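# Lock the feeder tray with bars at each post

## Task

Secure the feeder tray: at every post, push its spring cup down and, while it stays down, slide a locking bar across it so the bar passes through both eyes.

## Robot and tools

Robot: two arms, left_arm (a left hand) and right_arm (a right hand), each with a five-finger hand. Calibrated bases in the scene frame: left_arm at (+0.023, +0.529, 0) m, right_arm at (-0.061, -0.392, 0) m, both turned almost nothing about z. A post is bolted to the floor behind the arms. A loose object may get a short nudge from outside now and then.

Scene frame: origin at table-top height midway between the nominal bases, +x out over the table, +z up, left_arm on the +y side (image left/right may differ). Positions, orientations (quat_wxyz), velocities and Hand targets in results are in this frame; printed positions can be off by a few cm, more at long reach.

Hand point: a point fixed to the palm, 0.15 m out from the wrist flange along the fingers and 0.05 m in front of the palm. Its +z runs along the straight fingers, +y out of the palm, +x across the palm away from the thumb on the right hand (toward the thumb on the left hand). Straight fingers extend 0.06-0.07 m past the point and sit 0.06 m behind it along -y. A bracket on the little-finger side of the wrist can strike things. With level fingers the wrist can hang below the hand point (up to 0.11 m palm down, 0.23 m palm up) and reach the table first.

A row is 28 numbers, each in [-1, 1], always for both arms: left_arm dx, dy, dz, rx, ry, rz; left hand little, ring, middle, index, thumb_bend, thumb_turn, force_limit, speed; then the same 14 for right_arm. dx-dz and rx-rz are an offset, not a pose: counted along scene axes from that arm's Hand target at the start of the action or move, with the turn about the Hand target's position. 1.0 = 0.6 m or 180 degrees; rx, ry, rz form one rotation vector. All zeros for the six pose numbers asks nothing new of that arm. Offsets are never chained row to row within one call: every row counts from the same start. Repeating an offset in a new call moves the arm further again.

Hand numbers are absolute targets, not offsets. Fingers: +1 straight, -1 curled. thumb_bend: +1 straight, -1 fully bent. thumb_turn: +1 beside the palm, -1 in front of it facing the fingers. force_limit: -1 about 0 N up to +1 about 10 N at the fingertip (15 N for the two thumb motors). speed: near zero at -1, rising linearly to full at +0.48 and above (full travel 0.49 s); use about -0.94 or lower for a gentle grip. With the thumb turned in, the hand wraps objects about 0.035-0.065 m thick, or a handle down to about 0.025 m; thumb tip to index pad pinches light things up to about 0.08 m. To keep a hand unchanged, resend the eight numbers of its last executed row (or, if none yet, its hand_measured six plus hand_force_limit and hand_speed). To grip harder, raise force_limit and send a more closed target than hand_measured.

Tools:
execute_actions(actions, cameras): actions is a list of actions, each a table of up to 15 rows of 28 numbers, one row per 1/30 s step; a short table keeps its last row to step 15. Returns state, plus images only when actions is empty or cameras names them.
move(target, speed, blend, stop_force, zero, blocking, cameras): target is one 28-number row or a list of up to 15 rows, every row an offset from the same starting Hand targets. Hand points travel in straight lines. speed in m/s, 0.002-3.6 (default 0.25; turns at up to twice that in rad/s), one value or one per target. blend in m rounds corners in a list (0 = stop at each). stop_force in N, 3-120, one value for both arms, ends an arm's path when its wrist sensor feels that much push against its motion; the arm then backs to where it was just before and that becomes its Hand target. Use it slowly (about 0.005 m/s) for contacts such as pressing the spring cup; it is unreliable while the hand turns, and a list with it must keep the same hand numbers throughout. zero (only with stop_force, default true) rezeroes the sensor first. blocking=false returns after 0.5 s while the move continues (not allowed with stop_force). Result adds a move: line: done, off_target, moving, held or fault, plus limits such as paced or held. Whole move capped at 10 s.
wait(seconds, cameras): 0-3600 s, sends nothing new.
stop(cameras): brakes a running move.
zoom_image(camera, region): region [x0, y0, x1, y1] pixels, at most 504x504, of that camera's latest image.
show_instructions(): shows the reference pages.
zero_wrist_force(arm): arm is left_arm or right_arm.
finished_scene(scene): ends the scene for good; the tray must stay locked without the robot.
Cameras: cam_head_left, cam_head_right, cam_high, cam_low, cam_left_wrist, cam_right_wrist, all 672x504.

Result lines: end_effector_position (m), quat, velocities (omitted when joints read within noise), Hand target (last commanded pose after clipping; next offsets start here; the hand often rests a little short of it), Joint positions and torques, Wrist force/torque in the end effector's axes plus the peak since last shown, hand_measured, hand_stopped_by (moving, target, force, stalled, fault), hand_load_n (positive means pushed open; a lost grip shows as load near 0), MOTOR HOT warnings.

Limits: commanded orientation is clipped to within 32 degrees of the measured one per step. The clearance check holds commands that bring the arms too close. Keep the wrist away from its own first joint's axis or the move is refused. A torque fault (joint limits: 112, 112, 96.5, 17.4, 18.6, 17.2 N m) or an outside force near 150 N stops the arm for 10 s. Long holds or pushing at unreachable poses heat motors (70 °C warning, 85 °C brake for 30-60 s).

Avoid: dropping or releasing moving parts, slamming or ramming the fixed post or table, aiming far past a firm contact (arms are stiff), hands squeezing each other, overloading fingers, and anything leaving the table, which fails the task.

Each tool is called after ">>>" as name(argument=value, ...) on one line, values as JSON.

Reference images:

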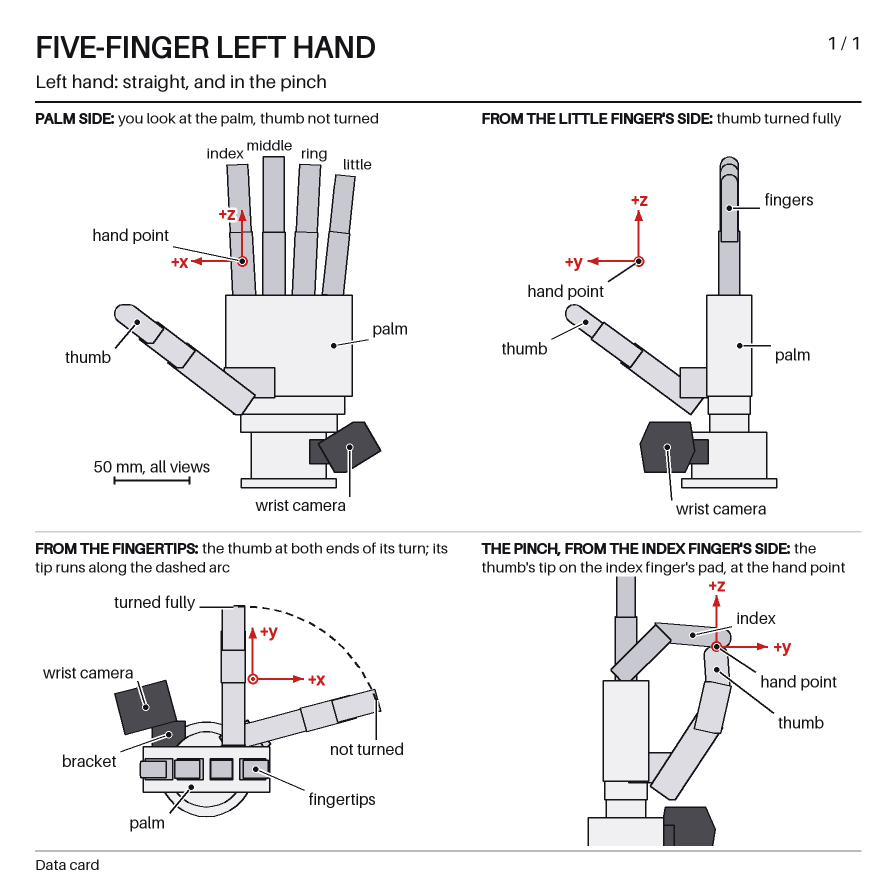

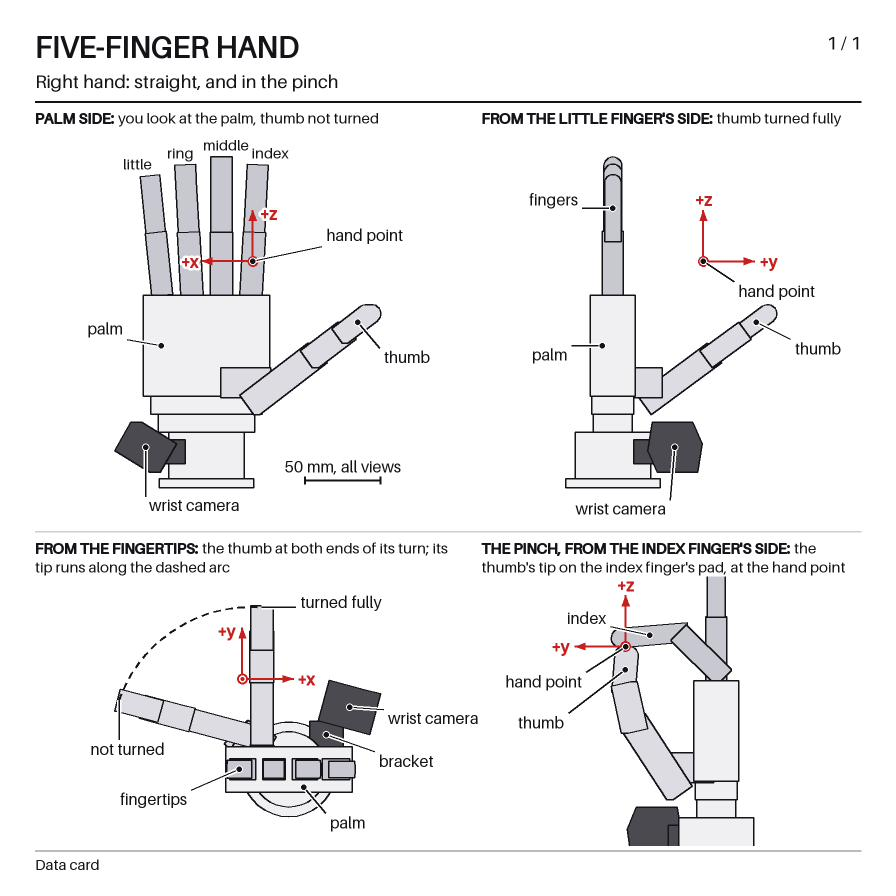

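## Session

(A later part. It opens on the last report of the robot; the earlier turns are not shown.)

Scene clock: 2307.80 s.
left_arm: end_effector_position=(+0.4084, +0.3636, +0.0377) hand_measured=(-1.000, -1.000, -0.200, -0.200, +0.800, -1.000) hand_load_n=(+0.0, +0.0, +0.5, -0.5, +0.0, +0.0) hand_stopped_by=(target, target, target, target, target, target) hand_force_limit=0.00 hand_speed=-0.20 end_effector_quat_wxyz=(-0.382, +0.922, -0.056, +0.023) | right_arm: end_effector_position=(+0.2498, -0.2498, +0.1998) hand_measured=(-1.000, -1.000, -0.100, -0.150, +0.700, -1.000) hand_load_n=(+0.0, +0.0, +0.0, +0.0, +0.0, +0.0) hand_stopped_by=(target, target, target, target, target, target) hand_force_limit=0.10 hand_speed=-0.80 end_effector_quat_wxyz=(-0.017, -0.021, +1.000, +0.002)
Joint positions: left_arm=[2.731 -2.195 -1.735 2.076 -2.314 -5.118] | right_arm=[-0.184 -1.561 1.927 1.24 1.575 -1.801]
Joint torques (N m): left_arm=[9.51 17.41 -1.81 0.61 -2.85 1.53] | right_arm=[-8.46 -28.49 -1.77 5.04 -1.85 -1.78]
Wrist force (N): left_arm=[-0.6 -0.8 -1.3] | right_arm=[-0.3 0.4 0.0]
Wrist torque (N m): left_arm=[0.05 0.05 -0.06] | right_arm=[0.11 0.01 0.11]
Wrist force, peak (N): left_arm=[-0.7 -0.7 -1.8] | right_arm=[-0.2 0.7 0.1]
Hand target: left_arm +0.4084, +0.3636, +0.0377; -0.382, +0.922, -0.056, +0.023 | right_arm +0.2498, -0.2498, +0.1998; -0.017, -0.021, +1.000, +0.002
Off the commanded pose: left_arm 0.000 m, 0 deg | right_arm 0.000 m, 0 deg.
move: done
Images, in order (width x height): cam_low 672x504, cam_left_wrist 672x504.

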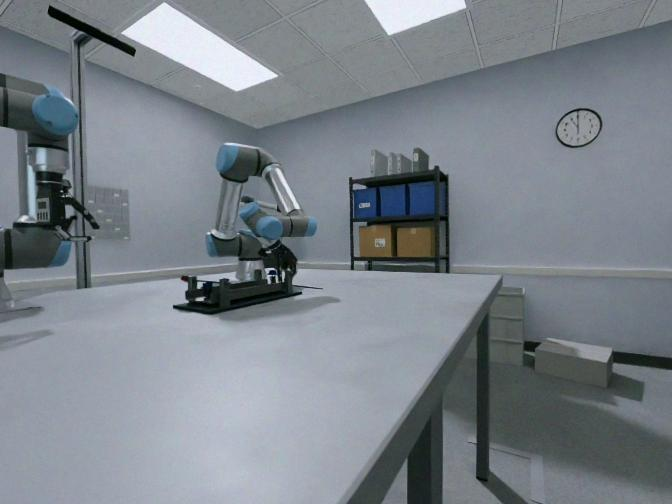

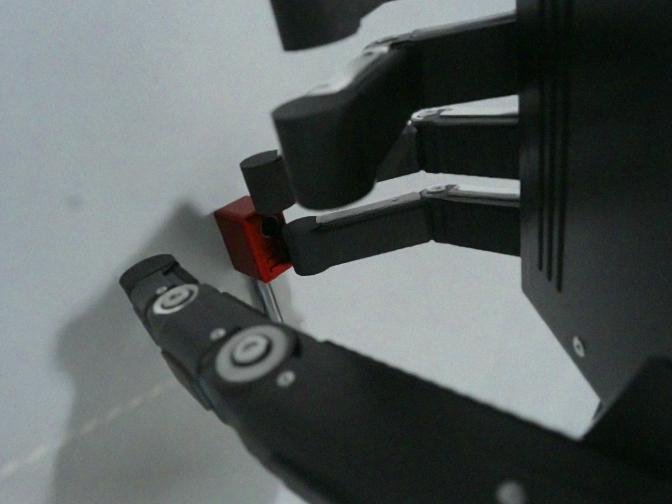

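>>> move(target=[0.0117,0.0083,-0.0217,0,0,0, -1,-1,-0.2,-0.2,0.8,-1, 0,-0.2, 0,0,0,0,0,0, -1,-1,-0.1,-0.15,0.7,-1,0.1,-0.8], speed=0.03, stop_force=4, cameras=["cam_left_wrist","cam_low"])

>>> zoom_image(camera="cam_left_wrist", region=[152, 100, 402, 300])

Scene clock: 2324.33 s.
left_arm: end_effector_position=(+0.4100, +0.3649, +0.0344) hand_measured=(-1.000, -1.000, -0.200, -0.200, +0.800, -1.000) hand_load_n=(+0.0, +0.0, +0.0, -2.0, +0.0, +0.0) hand_stopped_by=(target, target, target, target, target, target) hand_force_limit=0.00 hand_speed=-0.20 end_effector_quat_wxyz=(-0.382, +0.922, -0.056, +0.023) | right_arm: end_effector_position=(+0.2498, -0.2498, +0.1998) hand_measured=(-1.000, -1.000, -0.100, -0.150, +0.700, -1.000) hand_load_n=(+0.0, +0.0, +0.0, +0.0, +0.0, +0.0) hand_stopped_by=(target, target, target, target, target, target) hand_force_limit=0.10 hand_speed=-0.80 end_effector_quat_wxyz=(-0.017, -0.021, +1.000, +0.002)
Joint positions: left_arm=[2.735 -2.201 -1.735 2.084 -2.315 -5.113] | right_arm=[-0.184 -1.561 1.927 1.24 1.575 -1.801]
Joint torques (N m): left_arm=[-9.57 57.56 -1.81 -5.79 1.42 -1.02] | right_arm=[-7.71 -28.31 -1.06 5.08 -1.82 -1.76]
Wrist force (N): left_arm=[0.7 -1.1 -3.3] | right_arm=[-0.3 0.2 0.2]
Wrist torque (N m): left_arm=[0.14 -0.03 -0.07] | right_arm=[0.06 0.00 0.10]
Wrist force, peak (N): left_arm=[-5.6 -8.5 -7.7] | right_arm=[-0.4 0.7 0.0]
Hand target: left_arm +0.4100, +0.3649, +0.0344; -0.382, +0.922, -0.056, +0.023 (not the last commanded pose) | right_arm +0.2498, -0.2498, +0.1998; -0.017, -0.021, +1.000, +0.002
Off the commanded pose: left_arm 0.012 m, 0 deg | right_arm 0.000 m, 0 deg.
move: contact (left_arm)
Images, in order (width x height): cam_low 672x504, cam_left_wrist 672x504.

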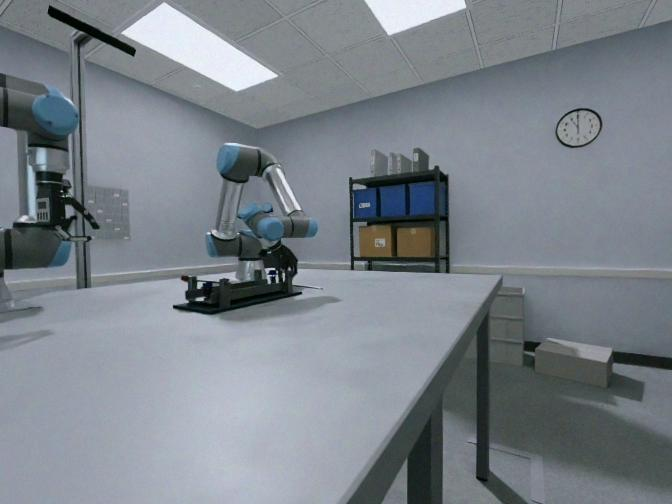

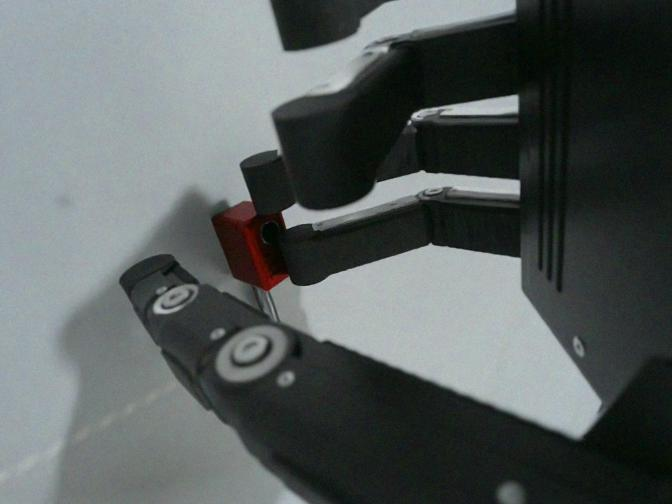

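Scaled by 2.016 from the camera's image (finer frame: 960x720).

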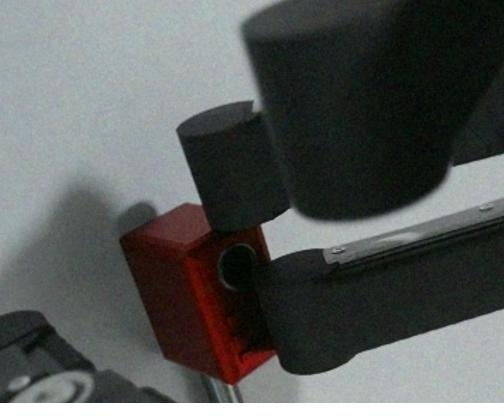

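>>> move(target=[[0,0,0.012,0,0,0, -1,-1,-0.2,-0.2,0.8,-1, 0,-0.2, 0,0,0,0,0,0, -1,-1,-0.1,-0.15,0.7,-1,0.1,-0.8],[0.001,0.0117,0.012,0,0,0, -1,-1,-0.2,-0.2,0.8,-1, 0,-0.2, 0,0,0,0,0,0, -1,-1,-0.1,-0.15,0.7,-1,0.1,-0.8]], speed=0.03, cameras=["cam_left_wrist","cam_high"])

>>> zoom_image(camera="cam_left_wrist", region=[152, 100, 402, 300])

Scene clock: 2335.60 s.
left_arm: end_effector_position=(+0.4106, +0.3718, +0.0416) hand_measured=(-1.000, -1.000, -0.200, -0.200, +0.800, -1.000) hand_load_n=(+0.5, +0.0, +0.0, +0.0, -0.5, +0.0) hand_stopped_by=(target, target, target, target, target, target) hand_force_limit=0.00 hand_speed=-0.20 end_effector_quat_wxyz=(-0.382, +0.922, -0.056, +0.023) | right_arm: end_effector_position=(+0.2498, -0.2498, +0.1998) hand_measured=(-1.000, -1.000, -0.100, -0.150, +0.700, -1.000) hand_load_n=(+0.0, +0.0, +0.0, +0.5, +0.0, +0.0) hand_stopped_by=(target, target, target, target, target, target) hand_force_limit=0.10 hand_speed=-0.80 end_effector_quat_wxyz=(-0.017, -0.021, +1.000, +0.002)
Joint positions: left_arm=[2.751 -2.18 -1.743 2.086 -2.32 -5.092] | right_arm=[-0.184 -1.561 1.927 1.24 1.575 -1.801]
Joint torques (N m): left_arm=[13.22 58.42 -1.25 0.45 -3.16 1.31] | right_arm=[-8.08 -28.27 -1.42 4.97 -1.76 -1.84]
Wrist force (N): left_arm=[-1.3 0.3 -1.1] | right_arm=[-0.2 0.4 -0.1]
Wrist torque (N m): left_arm=[0.13 0.15 -0.12] | right_arm=[0.11 0.00 0.11]
Wrist force, peak (N): left_arm=[0.5 -1.4 -3.7] | right_arm=[-0.6 0.4 -0.3]
Hand target: left_arm +0.4106, +0.3720, +0.0416; -0.382, +0.922, -0.056, +0.023 | right_arm +0.2498, -0.2498, +0.1998; -0.017, -0.021, +1.000, +0.002
Off the commanded pose: left_arm 0.000 m, 0 deg | right_arm 0.000 m, 0 deg.
move: done
Images, in order (width x height): cam_high 672x504, cam_left_wrist 672x504.

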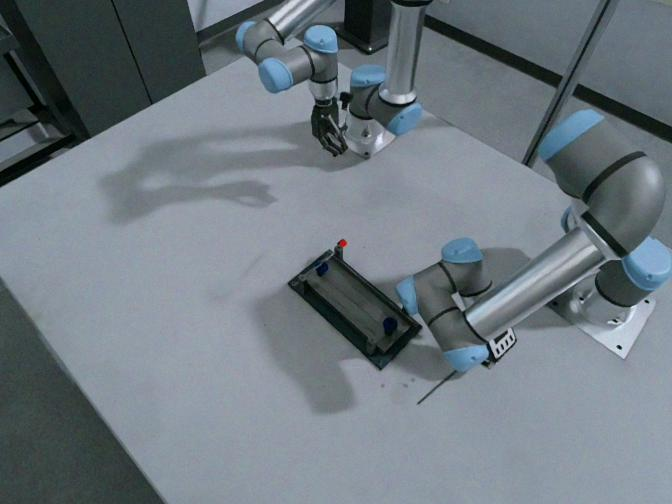

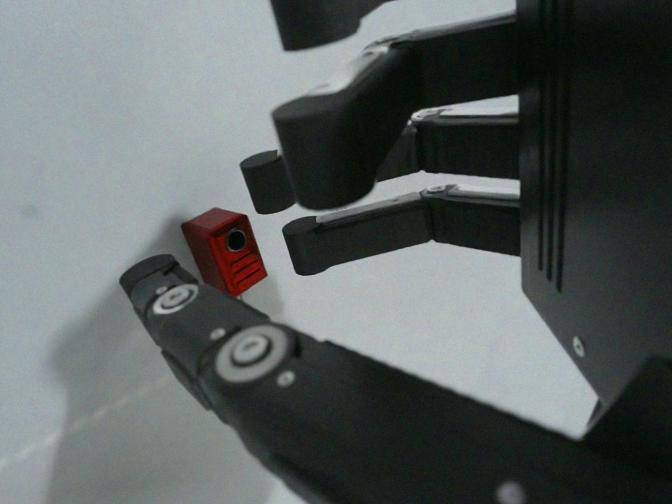

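Scaled by 2.016 from the camera's image (finer frame: 960x720).

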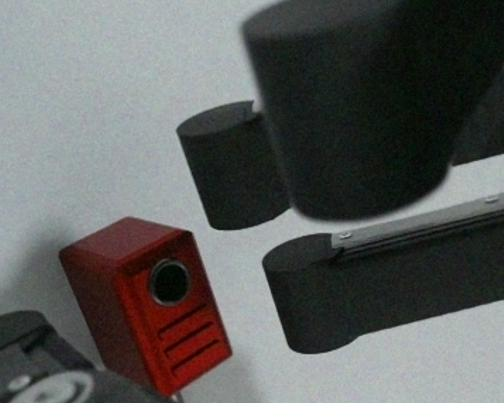

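>>> move(target=[0.0133,0.0,-0.0217,0,0,0, -1,-1,-0.2,-0.2,0.8,-1, 0,-0.2, 0,0,0,0,0,0, -1,-1,-0.1,-0.15,0.7,-1,0.1,-0.8], speed=0.03, stop_force=4, cameras=["cam_left_wrist"])

>>> zoom_image(camera="cam_left_wrist", region=[152, 100, 402, 300])

Scene clock: 2346.17 s.
left_arm: end_effector_position=(+0.4186, +0.3720, +0.0286) hand_measured=(-1.000, -1.000, -0.200, -0.200, +0.800, -1.000) hand_load_n=(+0.0, +0.0, +0.0, +0.0, +0.0, +0.0) hand_stopped_by=(target, target, target, target, target, target) hand_force_limit=0.00 hand_speed=-0.20 end_effector_quat_wxyz=(-0.382, +0.922, -0.056, +0.023) | right_arm: end_effector_position=(+0.2498, -0.2498, +0.1998) hand_measured=(-1.000, -1.000, -0.100, -0.150, +0.700, -1.000) hand_load_n=(+0.0, +0.0, +0.0, +0.0, +0.0, +0.0) hand_stopped_by=(target, target, target, target, target, target) hand_force_limit=0.10 hand_speed=-0.80 end_effector_quat_wxyz=(-0.017, -0.021, +1.000, +0.002)
Joint positions: left_arm=[2.758 -2.212 -1.727 2.109 -2.322 -5.083] | right_arm=[-0.184 -1.561 1.927 1.24 1.575 -1.801]
Joint torques (N m): left_arm=[8.81 17.92 25.7 0.27 -3.1 1.37] | right_arm=[-7.32 -28.18 -1.6 5.05 -1.62 -1.83]
Wrist force (N): left_arm=[-1.2 0.2 -1.3] | right_arm=[-0.3 0.3 -0.2]
Wrist torque (N m): left_arm=[0.13 0.13 -0.11] | right_arm=[0.09 0.01 0.11]
Wrist force, peak (N): left_arm=[-1.4 0.1 -1.4] | right_arm=[-0.3 0.8 -0.2]
Hand target: left_arm +0.4186, +0.3720, +0.0286; -0.382, +0.922, -0.056, +0.023 | right_arm +0.2498, -0.2498, +0.1998; -0.017, -0.021, +1.000, +0.002
Off the commanded pose: left_arm 0.000 m, 0 deg | right_arm 0.000 m, 0 deg.
move: done

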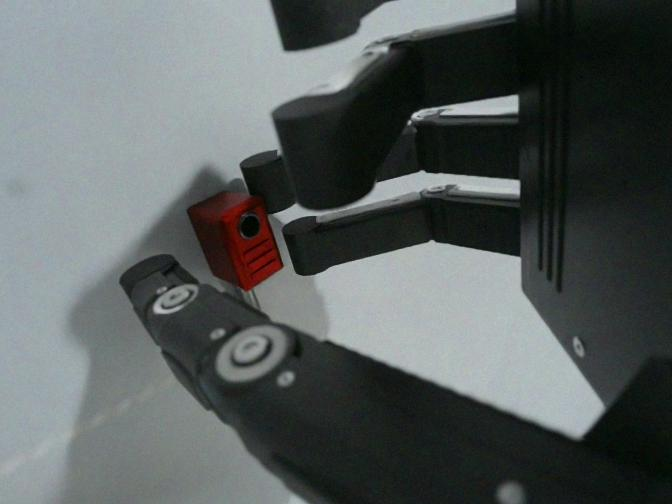

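Scaled by 2.016 from the camera's image (finer frame: 960x720).

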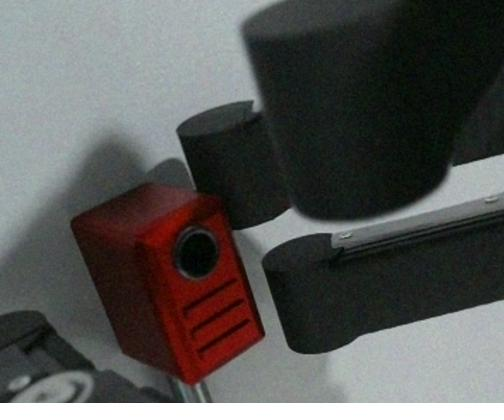

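>>> move(target=[0.005,0.004,-0.02,0,0,0, -1,-1,-0.2,-0.2,0.8,-1, 0,-0.2, 0,0,0,0,0,0, -1,-1,-0.1,-0.15,0.7,-1,0.1,-0.8], speed=0.02, stop_force=4, cameras=["cam_left_wrist","cam_low"])

>>> zoom_image(camera="cam_left_wrist", region=[152, 100, 402, 300])

>>> zoom_image(camera="cam_low", region=[260, 250, 330, 310])

Scene clock: 2358.70 s.
left_arm: end_effector_position=(+0.4202, +0.3731, +0.0226) hand_measured=(-1.000, -1.000, -0.200, -0.200, +0.800, -1.000) hand_load_n=(+0.0, +0.0, +0.0, +0.0, +0.0, +0.0) hand_stopped_by=(target, target, target, target, target, target) hand_force_limit=0.00 hand_speed=-0.20 end_effector_quat_wxyz=(-0.382, +0.922, -0.056, +0.023) | right_arm: end_effector_position=(+0.2498, -0.2498, +0.1998) hand_measured=(-1.000, -1.000, -0.100, -0.150, +0.700, -1.000) hand_load_n=(+0.0, +0.0, +0.0, +0.0, +0.0, +0.0) hand_stopped_by=(target, target, target, target, target, target) hand_force_limit=0.10 hand_speed=-0.80 end_effector_quat_wxyz=(-0.017, -0.021, +1.000, +0.002)
Joint positions: left_arm=[2.762 -2.222 -1.728 2.123 -2.323 -5.077] | right_arm=[-0.184 -1.561 1.927 1.24 1.575 -1.801]
Joint torques (N m): left_arm=[-8.74 59.51 25.1 -5.78 1.09 -1.01] | right_arm=[-7.26 -28.49 -1.86 5.11 -1.57 -1.69]
Wrist force (N): left_arm=[-0.9 0.0 -1.3] | right_arm=[-0.3 0.4 0.0]
Wrist torque (N m): left_arm=[0.10 0.07 -0.08] | right_arm=[0.10 0.01 0.10]
Wrist force, peak (N): left_arm=[-5.8 -8.9 -2.6] | right_arm=[-0.4 0.7 -0.3]
Hand target: left_arm +0.4202, +0.3731, +0.0226; -0.382, +0.922, -0.056, +0.023 (not the last commanded pose) | right_arm +0.2498, -0.2498, +0.1998; -0.017, -0.021, +1.000, +0.002
Off the commanded pose: left_arm 0.006 m, 0 deg | right_arm 0.000 m, 0 deg.
move: contact (left_arm)
Images, in order (width x height): cam_low 672x504, cam_left_wrist 672x504.

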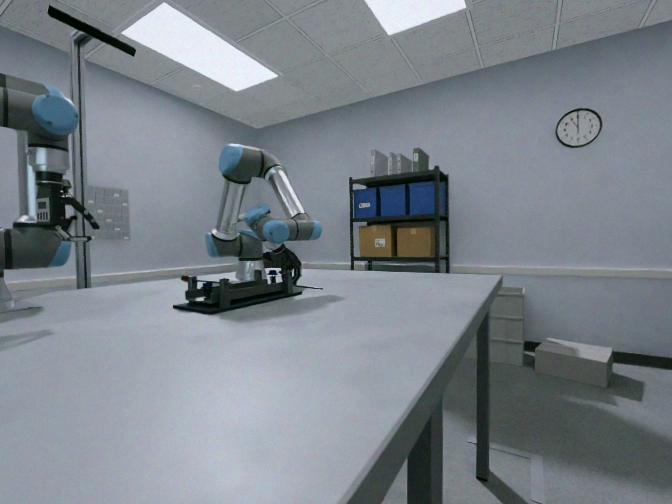

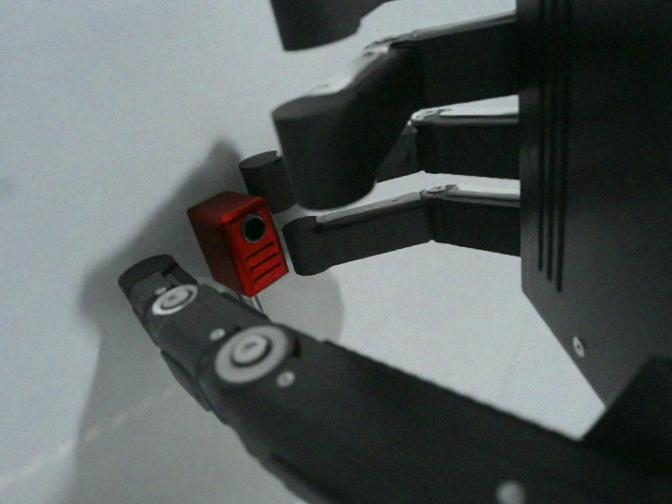

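Scaled by 2.016 from the camera's image (finer frame: 960x720).

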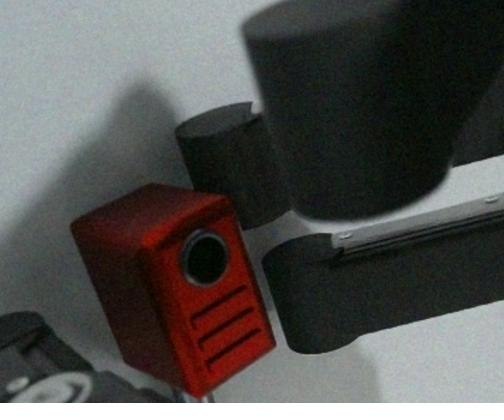

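Scaled by 7.200 from the camera's image (finer frame: 960x720).

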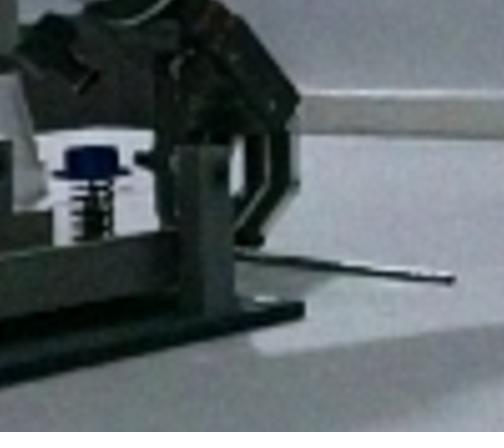

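>>> move(target=[[0,0,0.0033,0,0,0, -1,-1,-0.2,-0.2,0.8,-1, 0,-0.2, 0,0,0,0,0,0, -1,-1,-0.1,-0.15,0.7,-1,0.1,-0.8],[0.0,0.0055,0.0033,0,0,0, -1,-1,-0.2,-0.2,0.8,-1, 0,-0.2, 0,0,0,0,0,0, -1,-1,-0.1,-0.15,0.7,-1,0.1,-0.8]], speed=0.02)

>>> move(target=[0,0,-0.015,0,0,0, -1,-1,-0.2,-0.2,0.8,-1, 0,-0.2, 0,0,0,0,0,0, -1,-1,-0.1,-0.15,0.7,-1,0.1,-0.8], speed=0.015, stop_force=3, cameras=["cam_left_wrist","cam_low"])

>>> zoom_image(camera="cam_left_wrist", region=[102, 100, 352, 350])

Scene clock: 2394.70 s.
left_arm: end_effector_position=(+0.4202, +0.3763, +0.0246) hand_measured=(-1.000, -1.000, -0.200, -0.200, +0.800, -1.000) hand_load_n=(+0.0, +0.0, +0.0, +0.0, +0.0, +0.0) hand_stopped_by=(target, target, target, target, target, target) hand_force_limit=0.00 hand_speed=-0.20 end_effector_quat_wxyz=(-0.382, +0.922, -0.056, +0.023) | right_arm: end_effector_position=(+0.2498, -0.2498, +0.1998) hand_measured=(-1.000, -1.000, -0.100, -0.150, +0.700, -1.000) hand_load_n=(+0.0, +0.0, +0.0, +0.0, -0.5, +0.0) hand_stopped_by=(target, target, target, target, target, target) hand_force_limit=0.10 hand_speed=-0.80 end_effector_quat_wxyz=(-0.017, -0.021, +1.000, +0.002)
Joint positions: left_arm=[2.769 -2.215 -1.733 2.127 -2.324 -5.068] | right_arm=[-0.184 -1.561 1.927 1.24 1.575 -1.801]
Joint torques (N m): left_arm=[8.89 58.22 -2.16 0.69 -3.03 1.83] | right_arm=[-6.96 -28.19 -1.75 5.04 -1.57 -1.74]
Wrist force (N): left_arm=[-0.9 0.3 -1.3] | right_arm=[-0.5 0.2 0.1]
Wrist torque (N m): left_arm=[0.15 0.06 -0.09] | right_arm=[0.07 0.03 0.09]
Wrist force, peak (N): left_arm=[-1.1 0.6 -1.6] | right_arm=[-0.5 0.6 -0.2]
Hand target: left_arm +0.4202, +0.3764, +0.0246; -0.382, +0.922, -0.056, +0.023 | right_arm +0.2498, -0.2498, +0.1998; -0.017, -0.021, +1.000, +0.002
Off the commanded pose: left_arm 0.000 m, 0 deg | right_arm 0.000 m, 0 deg.
move: done

Scene clock: 2396.23 s.
left_arm: end_effector_position=(+0.4202, +0.3764, +0.0227) hand_measured=(-1.000, -1.000, -0.200, -0.200, +0.800, -1.000) hand_load_n=(+0.0, +0.0, +0.0, +0.0, +0.0, +0.0) hand_stopped_by=(target, target, target, target, target, target) hand_force_limit=0.00 hand_speed=-0.20 end_effector_quat_wxyz=(-0.382, +0.922, -0.056, +0.023) | right_arm: end_effector_position=(+0.2498, -0.2498, +0.1998) hand_measured=(-1.000, -1.000, -0.100, -0.150, +0.700, -1.000) hand_load_n=(+0.5, +0.0, +0.0, +0.0, +0.0, +0.0) hand_stopped_by=(target, target, target, target, target, target) hand_force_limit=0.10 hand_speed=-0.80 end_effector_quat_wxyz=(-0.017, -0.021, +1.000, +0.002)
Joint positions: left_arm=[2.769 -2.218 -1.734 2.131 -2.324 -5.068] | right_arm=[-0.184 -1.561 1.927 1.24 1.575 -1.801]
Joint torques (N m): left_arm=[6.12 58.92 25.02 -5.89 1.2 1.18] | right_arm=[-7.34 -28.2 -1.47 5.02 -1.56 -1.77]
Wrist force (N): left_arm=[-0.8 0.2 -1.2] | right_arm=[-0.4 0.4 -0.1]
Wrist torque (N m): left_arm=[0.14 0.04 -0.08] | right_arm=[0.10 0.02 0.10]
Wrist force, peak (N): left_arm=[-1.9 -7.6 -2.7] | right_arm=[-0.5 0.6 -0.3]
Hand target: left_arm +0.4202, +0.3764, +0.0227; -0.382, +0.922, -0.056, +0.023 (not the last commanded pose) | right_arm +0.2498, -0.2498, +0.1998; -0.017, -0.021, +1.000, +0.002
Off the commanded pose: left_arm 0.007 m, 0 deg | right_arm 0.000 m, 0 deg.
move: contact (left_arm)
Images, in order (width x height): cam_low 672x504, cam_left_wrist 672x504.

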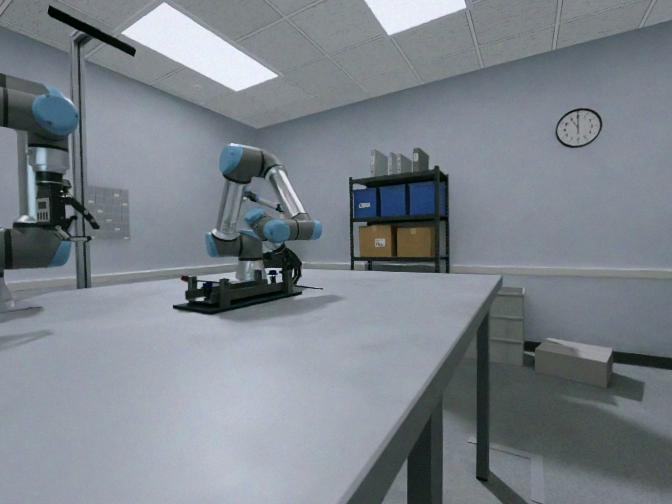

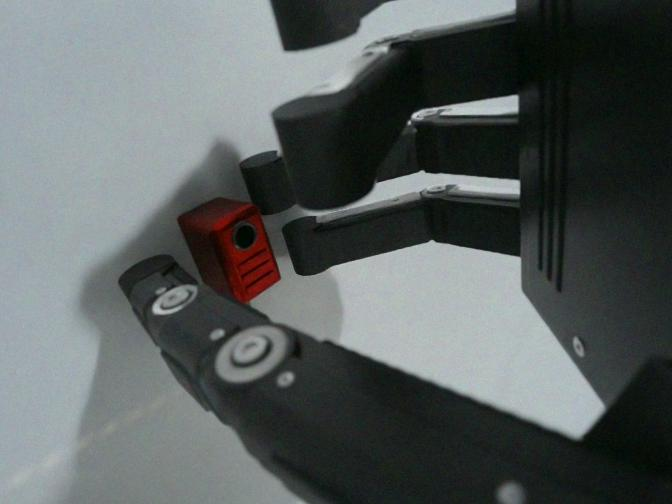

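Scaled by 2.016 from the camera's image (finer frame: 960x720).

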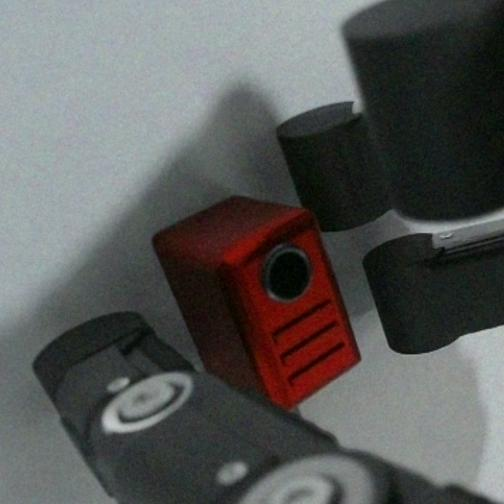

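>>> move(target=[0.006,-0.001,0.0,0,0,0, -1,-1,-0.2,-0.2,0.8,-1, 0,-0.2, 0,0,0,0,0,0, -1,-1,-0.1,-0.15,0.7,-1,0.1,-0.8], speed=0.015)

>>> move(target=[0,0,0.0,0,0,0, -1,-1,-0.2,-0.2,0.2,-1, -0.4,-0.85, 0,0,0,0,0,0, -1,-1,-0.1,-0.15,0.7,-1,0.1,-0.8], cameras=["cam_left_wrist"])

>>> zoom_image(camera="cam_left_wrist", region=[102, 100, 352, 350])

Scene clock: 2413.80 s.
left_arm: end_effector_position=(+0.4237, +0.3758, +0.0228) hand_measured=(-1.000, -1.000, -0.200, -0.200, +0.800, -1.000) hand_load_n=(+0.0, +0.0, +0.0, +0.0, +0.0, +0.0) hand_stopped_by=(target, target, target, target, target, target) hand_force_limit=0.00 hand_speed=-0.20 end_effector_quat_wxyz=(-0.382, +0.922, -0.056, +0.023) | right_arm: end_effector_position=(+0.2498, -0.2498, +0.1998) hand_measured=(-1.000, -1.000, -0.100, -0.150, +0.700, -1.000) hand_load_n=(+0.0, +0.0, +0.0, +0.0, +0.0, +0.0) hand_stopped_by=(target, target, target, target, target, target) hand_force_limit=0.10 hand_speed=-0.80 end_effector_quat_wxyz=(-0.017, -0.021, +1.000, +0.002)
Joint positions: left_arm=[2.771 -2.223 -1.723 2.128 -2.325 -5.066] | right_arm=[-0.184 -1.561 1.927 1.24 1.575 -1.801]
Joint torques (N m): left_arm=[8.62 17.6 25.06 -5.66 -3.18 1.31] | right_arm=[-7 -27.76 -1.36 5.12 -1.62 -1.67]
Wrist force (N): left_arm=[-1.2 0.2 -1.3] | right_arm=[0.0 0.4 0.0]
Wrist torque (N m): left_arm=[0.14 0.09 -0.09] | right_arm=[0.10 -0.05 0.13]
Wrist force, peak (N): left_arm=[-1.2 0.1 -1.5] | right_arm=[-0.5 0.4 -0.4]
Hand target: left_arm +0.4238, +0.3758, +0.0227; -0.382, +0.922, -0.056, +0.023 | right_arm +0.2498, -0.2498, +0.1998; -0.017, -0.021, +1.000, +0.002
Off the commanded pose: left_arm 0.000 m, 0 deg | right_arm 0.000 m, 0 deg.
move: done

Scene clock: 2415.63 s.
left_arm: end_effector_position=(+0.4238, +0.3758, +0.0227) hand_measured=(-1.000, -1.000, -0.200, -0.200, +0.468, -1.000) hand_load_n=(+0.0, +0.0, +0.0, +0.0, +5.0, +1.5) hand_stopped_by=(target, target, target, target, force, target) hand_force_limit=-0.40 hand_speed=-0.85 end_effector_quat_wxyz=(-0.382, +0.922, -0.056, +0.023) | right_arm: end_effector_position=(+0.2498, -0.2498, +0.1998) hand_measured=(-1.000, -1.000, -0.100, -0.150, +0.700, -1.000) hand_load_n=(+0.0, +0.0, +0.0, +0.0, +0.0, +0.0) hand_stopped_by=(target, target, target, target, target, target) hand_force_limit=0.10 hand_speed=-0.80 end_effector_quat_wxyz=(-0.017, -0.021, +1.000, +0.002)
Joint positions: left_arm=[2.771 -2.223 -1.723 2.127 -2.325 -5.066] | right_arm=[-0.184 -1.561 1.927 1.24 1.575 -1.801]
Joint torques (N m): left_arm=[9.87 18.02 22.23 -4.8 -2.99 1.42] | right_arm=[-7.02 -27.8 -1.4 5.09 -1.49 -1.64]
Wrist force (N): left_arm=[-0.9 -0.8 -6.8] | right_arm=[-0.3 0.3 0.1]
Wrist torque (N m): left_arm=[0.12 -0.06 -0.06] | right_arm=[0.08 0.01 0.10]
Wrist force, peak (N): left_arm=[-0.9 -0.8 -7.4] | right_arm=[-0.4 0.7 -0.2]
Hand target: left_arm +0.4238, +0.3758, +0.0227; -0.382, +0.922, -0.056, +0.023 | right_arm +0.2498, -0.2498, +0.1998; -0.017, -0.021, +1.000, +0.002
Off the commanded pose: left_arm 0.000 m, 0 deg | right_arm 0.000 m, 0 deg.
move: done

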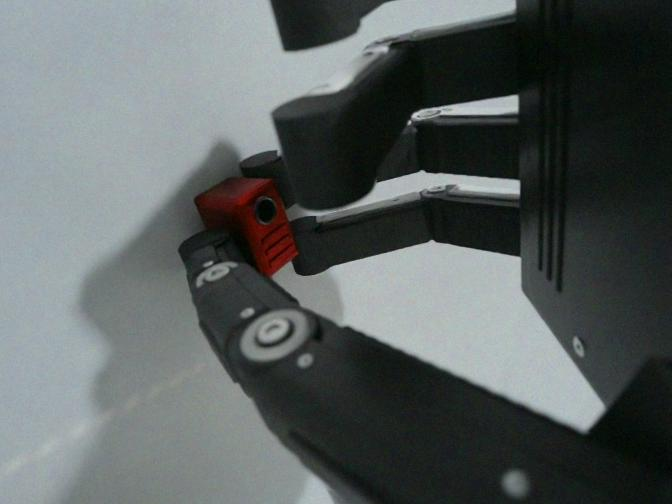

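Scaled by 2.016 from the camera's image (finer frame: 960x720).

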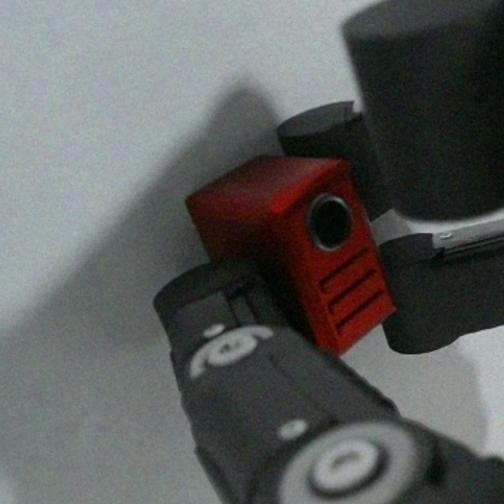

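>>> move(target=[0,0,0.0,0,0,0, -1,-1,-0.2,-0.5,0.2,-1, -0.6,-0.93, 0,0,0,0,0,0, -1,-1,-0.1,-0.15,0.7,-1,0.1,-0.8])

>>> move(target=[0,0,0.0,0,0,0, -1,-1,-0.5,-0.5,0.2,-1, -0.6,-0.93, 0,0,0,0,0,0, -1,-1,-0.1,-0.15,0.7,-1,0.1,-0.8], cameras=["cam_left_wrist"])

>>> zoom_image(camera="cam_left_wrist", region=[102, 100, 352, 350])

Scene clock: 2427.83 s.
left_arm: end_effector_position=(+0.4238, +0.3758, +0.0227) hand_measured=(-1.000, -1.000, -0.200, -0.264, +0.468, -1.000) hand_load_n=(+0.0, +0.0, +0.0, +2.0, +5.5, +1.5) hand_stopped_by=(target, target, target, force, force, target) hand_force_limit=-0.60 hand_speed=-0.93 end_effector_quat_wxyz=(-0.382, +0.922, -0.056, +0.023) | right_arm: end_effector_position=(+0.2498, -0.2498, +0.1998) hand_measured=(-1.000, -1.000, -0.100, -0.150, +0.700, -1.000) hand_load_n=(+0.5, +0.0, +0.0, +0.0, +0.0, +0.0) hand_stopped_by=(target, target, target, target, target, target) hand_force_limit=0.10 hand_speed=-0.80 end_effector_quat_wxyz=(-0.017, -0.021, +1.000, +0.002)
Joint positions: left_arm=[2.771 -2.223 -1.723 2.127 -2.325 -5.066] | right_arm=[-0.184 -1.561 1.927 1.24 1.575 -1.801]
Joint torques (N m): left_arm=[9.39 17.26 2.92 0.47 -2.57 1.27] | right_arm=[-6.51 -28.16 -1.29 5.08 -1.52 -1.8]
Wrist force (N): left_arm=[-1.0 -1.2 -4.1] | right_arm=[-0.3 0.3 -0.3]
Wrist torque (N m): left_arm=[0.02 0.02 -0.06] | right_arm=[0.10 0.01 0.11]
Wrist force, peak (N): left_arm=[-0.8 -1.0 -7.2] | right_arm=[-0.2 0.8 -0.2]
Hand target: left_arm +0.4238, +0.3758, +0.0227; -0.382, +0.922, -0.056, +0.023 | right_arm +0.2498, -0.2498, +0.1998; -0.017, -0.021, +1.000, +0.002
Off the commanded pose: left_arm 0.000 m, 0 deg | right_arm 0.000 m, 0 deg.
move: done

Scene clock: 2428.33 s.
left_arm: end_effector_position=(+0.4238, +0.3758, +0.0227) hand_measured=(-1.000, -1.000, -0.212, -0.264, +0.468, -1.000) hand_load_n=(+0.0, +0.0, +3.5, +1.5, +6.0, +1.5) hand_stopped_by=(target, target, force, force, force, target) hand_force_limit=-0.60 hand_speed=-0.93 end_effector_quat_wxyz=(-0.382, +0.922, -0.056, +0.023) | right_arm: end_effector_position=(+0.2498, -0.2498, +0.1998) hand_measured=(-1.000, -1.000, -0.100, -0.150, +0.700, -1.000) hand_load_n=(+0.0, +0.0, +0.0, +0.0, +0.0, +0.0) hand_stopped_by=(target, target, target, target, target, target) hand_force_limit=0.10 hand_speed=-0.80 end_effector_quat_wxyz=(-0.017, -0.021, +1.000, +0.002)
Joint positions: left_arm=[2.771 -2.223 -1.723 2.127 -2.325 -5.066] | right_arm=[-0.184 -1.561 1.927 1.24 1.575 -1.801]
Joint torques (N m): left_arm=[8.25 16.93 -0.38 0.43 -2.55 1.34] | right_arm=[-6.79 -28.26 -1.63 5.08 -1.51 -1.77]
Wrist force (N): left_arm=[-0.6 -0.8 -1.6] | right_arm=[-0.4 0.4 -0.1]
Wrist torque (N m): left_arm=[0.01 0.03 -0.05] | right_arm=[0.10 0.03 0.10]
Wrist force, peak (N): left_arm=[-0.9 -0.9 -4.1] | right_arm=[-0.3 0.6 -0.4]
Hand target: left_arm +0.4238, +0.3758, +0.0227; -0.382, +0.922, -0.056, +0.023 | right_arm +0.2498, -0.2498, +0.1998; -0.017, -0.021, +1.000, +0.002
Off the commanded pose: left_arm 0.000 m, 0 deg | right_arm 0.000 m, 0 deg.
move: done

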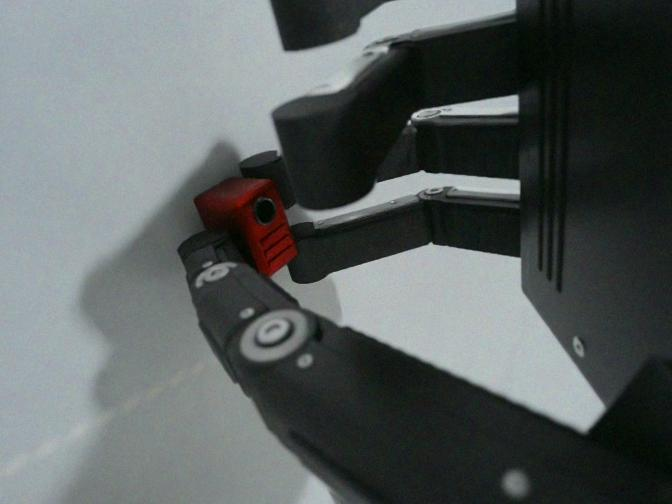

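Scaled by 2.016 from the camera's image (finer frame: 960x720).

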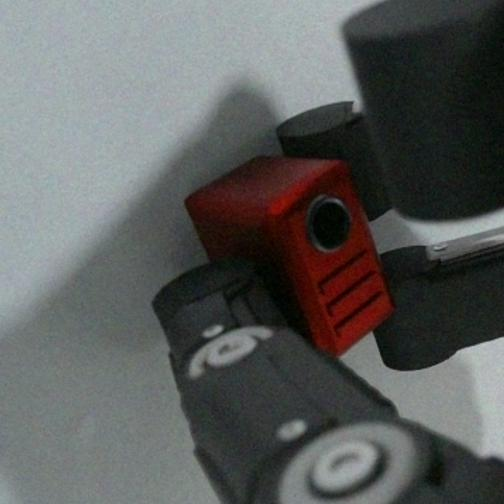

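>>> move(target=[0,0,0,0,0,0, -1,-1,-0.5,-0.5,0.0,-1, 0.3,-0.9, 0,0,0,0,0,0, -1,-1,-0.1,-0.15,0.7,-1,0.1,-0.8])

>>> move(target=[0,0,0.2,0,0,0, -1,-1,-0.5,-0.5,0.0,-1, 0.3,-0.9, 0,0,0,0,0,0, -1,-1,-0.1,-0.15,0.7,-1,0.1,-0.8], cameras=["cam_left_wrist","cam_low","cam_head_left","cam_head_right"], speed=0.1)

Scene clock: 2436.77 s.
left_arm: end_effector_position=(+0.4238, +0.3758, +0.0227) hand_measured=(-1.000, -1.000, -0.212, -0.264, +0.450, -1.000) hand_load_n=(+0.0, +0.0, +3.5, +2.5, +10.0, +2.0) hand_stopped_by=(target, target, force, force, force, target) hand_force_limit=0.30 hand_speed=-0.90 end_effector_quat_wxyz=(-0.382, +0.922, -0.056, +0.023) | right_arm: end_effector_position=(+0.2498, -0.2498, +0.1998) hand_measured=(-1.000, -1.000, -0.100, -0.150, +0.700, -1.000) hand_load_n=(+0.0, +0.0, +0.0, +0.0, -0.5, +0.0) hand_stopped_by=(target, target, target, target, target, target) hand_force_limit=0.10 hand_speed=-0.80 end_effector_quat_wxyz=(-0.017, -0.021, +1.000, +0.002)
Joint positions: left_arm=[2.771 -2.223 -1.723 2.127 -2.325 -5.066] | right_arm=[-0.184 -1.561 1.927 1.24 1.575 -1.801]
Joint torques (N m): left_arm=[7.14 18.27 0.17 -0.97 -2.15 1.28] | right_arm=[-6.56 -28.12 -2.13 5.07 -1.49 -1.67]
Wrist force (N): left_arm=[-1.4 -0.8 -5.3] | right_arm=[-0.2 0.4 0.0]
Wrist torque (N m): left_arm=[0.11 0.01 -0.06] | right_arm=[0.11 -0.01 0.11]
Wrist force, peak (N): left_arm=[-1.5 -0.9 -5.8] | right_arm=[-0.5 0.6 -0.3]
Hand target: left_arm +0.4238, +0.3758, +0.0227; -0.382, +0.922, -0.056, +0.023 | right_arm +0.2498, -0.2498, +0.1998; -0.017, -0.021, +1.000, +0.002
Off the commanded pose: left_arm 0.000 m, 0 deg | right_arm 0.000 m, 0 deg.
move: done

Scene clock: 2438.57 s.
left_arm: end_effector_position=(+0.4238, +0.3759, +0.1426) hand_measured=(-1.000, -1.000, -0.210, -0.264, +0.450, -1.000) hand_load_n=(+0.0, +0.0, +5.0, +4.0, +9.0, +2.0) hand_stopped_by=(target, target, force, force, force, target) hand_force_limit=0.30 hand_speed=-0.90 end_effector_quat_wxyz=(-0.382, +0.922, -0.056, +0.023) | right_arm: end_effector_position=(+0.2498, -0.2498, +0.1998) hand_measured=(-1.000, -1.000, -0.100, -0.150, +0.700, -1.000) hand_load_n=(+0.0, +0.0, +0.0, +0.0, +0.0, +0.0) hand_stopped_by=(target, target, target, target, target, target) hand_force_limit=0.10 hand_speed=-0.80 end_effector_quat_wxyz=(-0.017, -0.021, +1.000, +0.002)
Joint positions: left_arm=[2.771 -2.046 -1.64 1.867 -2.325 -5.066] | right_arm=[-0.184 -1.561 1.927 1.24 1.575 -1.801]
Joint torques (N m): left_arm=[-9.22 56.66 30.82 -5.82 -0.01 -0.95] | right_arm=[-6.22 -28.06 -1.37 5.04 -1.51 -1.78]
Wrist force (N): left_arm=[-1.2 0.3 -0.9] | right_arm=[0.0 0.4 0.0]
Wrist torque (N m): left_arm=[0.08 0.11 -0.09] | right_arm=[0.09 -0.04 0.13]
Wrist force, peak (N): left_arm=[-1.4 -1.0 -5.3] | right_arm=[-0.6 0.3 0.2]
Hand target: left_arm +0.4238, +0.3758, +0.1427; -0.382, +0.922, -0.056, +0.023 | right_arm +0.2498, -0.2498, +0.1998; -0.017, -0.021, +1.000, +0.002
Off the commanded pose: left_arm 0.000 m, 0 deg | right_arm 0.000 m, 0 deg.
move: done
Images, in order (width x height): cam_head_left 672x504, cam_head_right 672x504, cam_low 672x504, cam_left_wrist 672x504.

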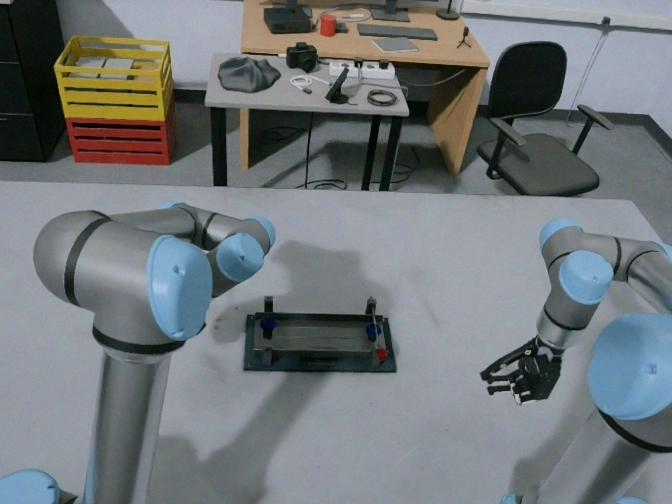

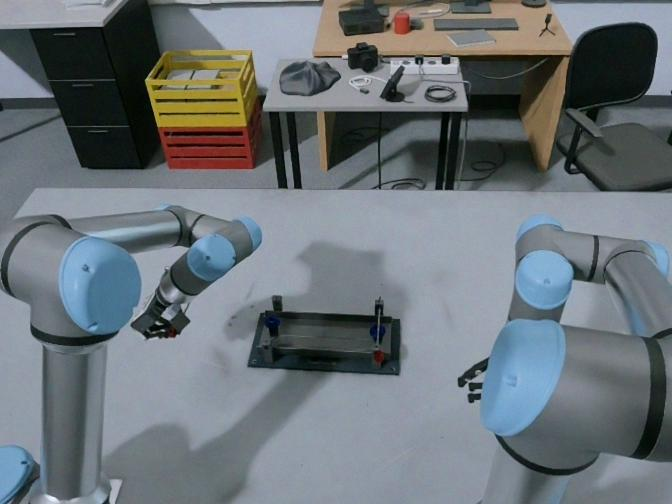

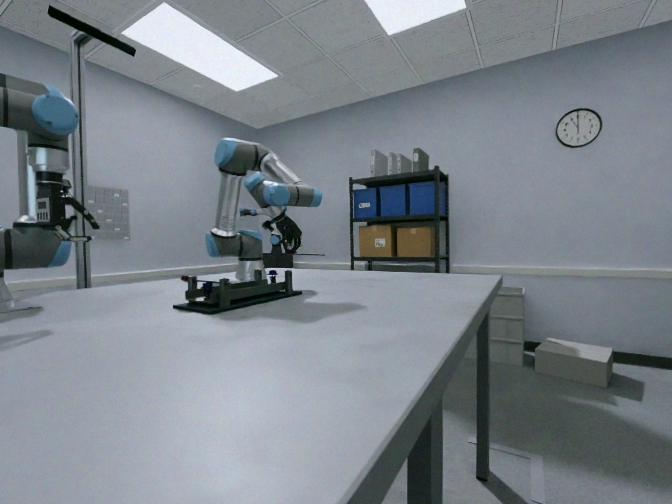

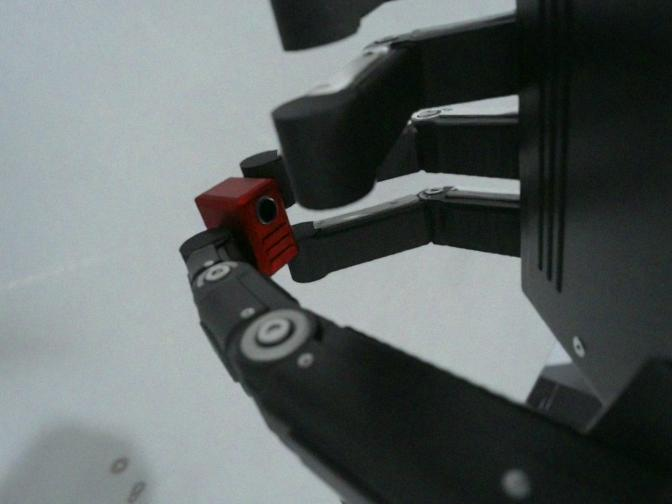

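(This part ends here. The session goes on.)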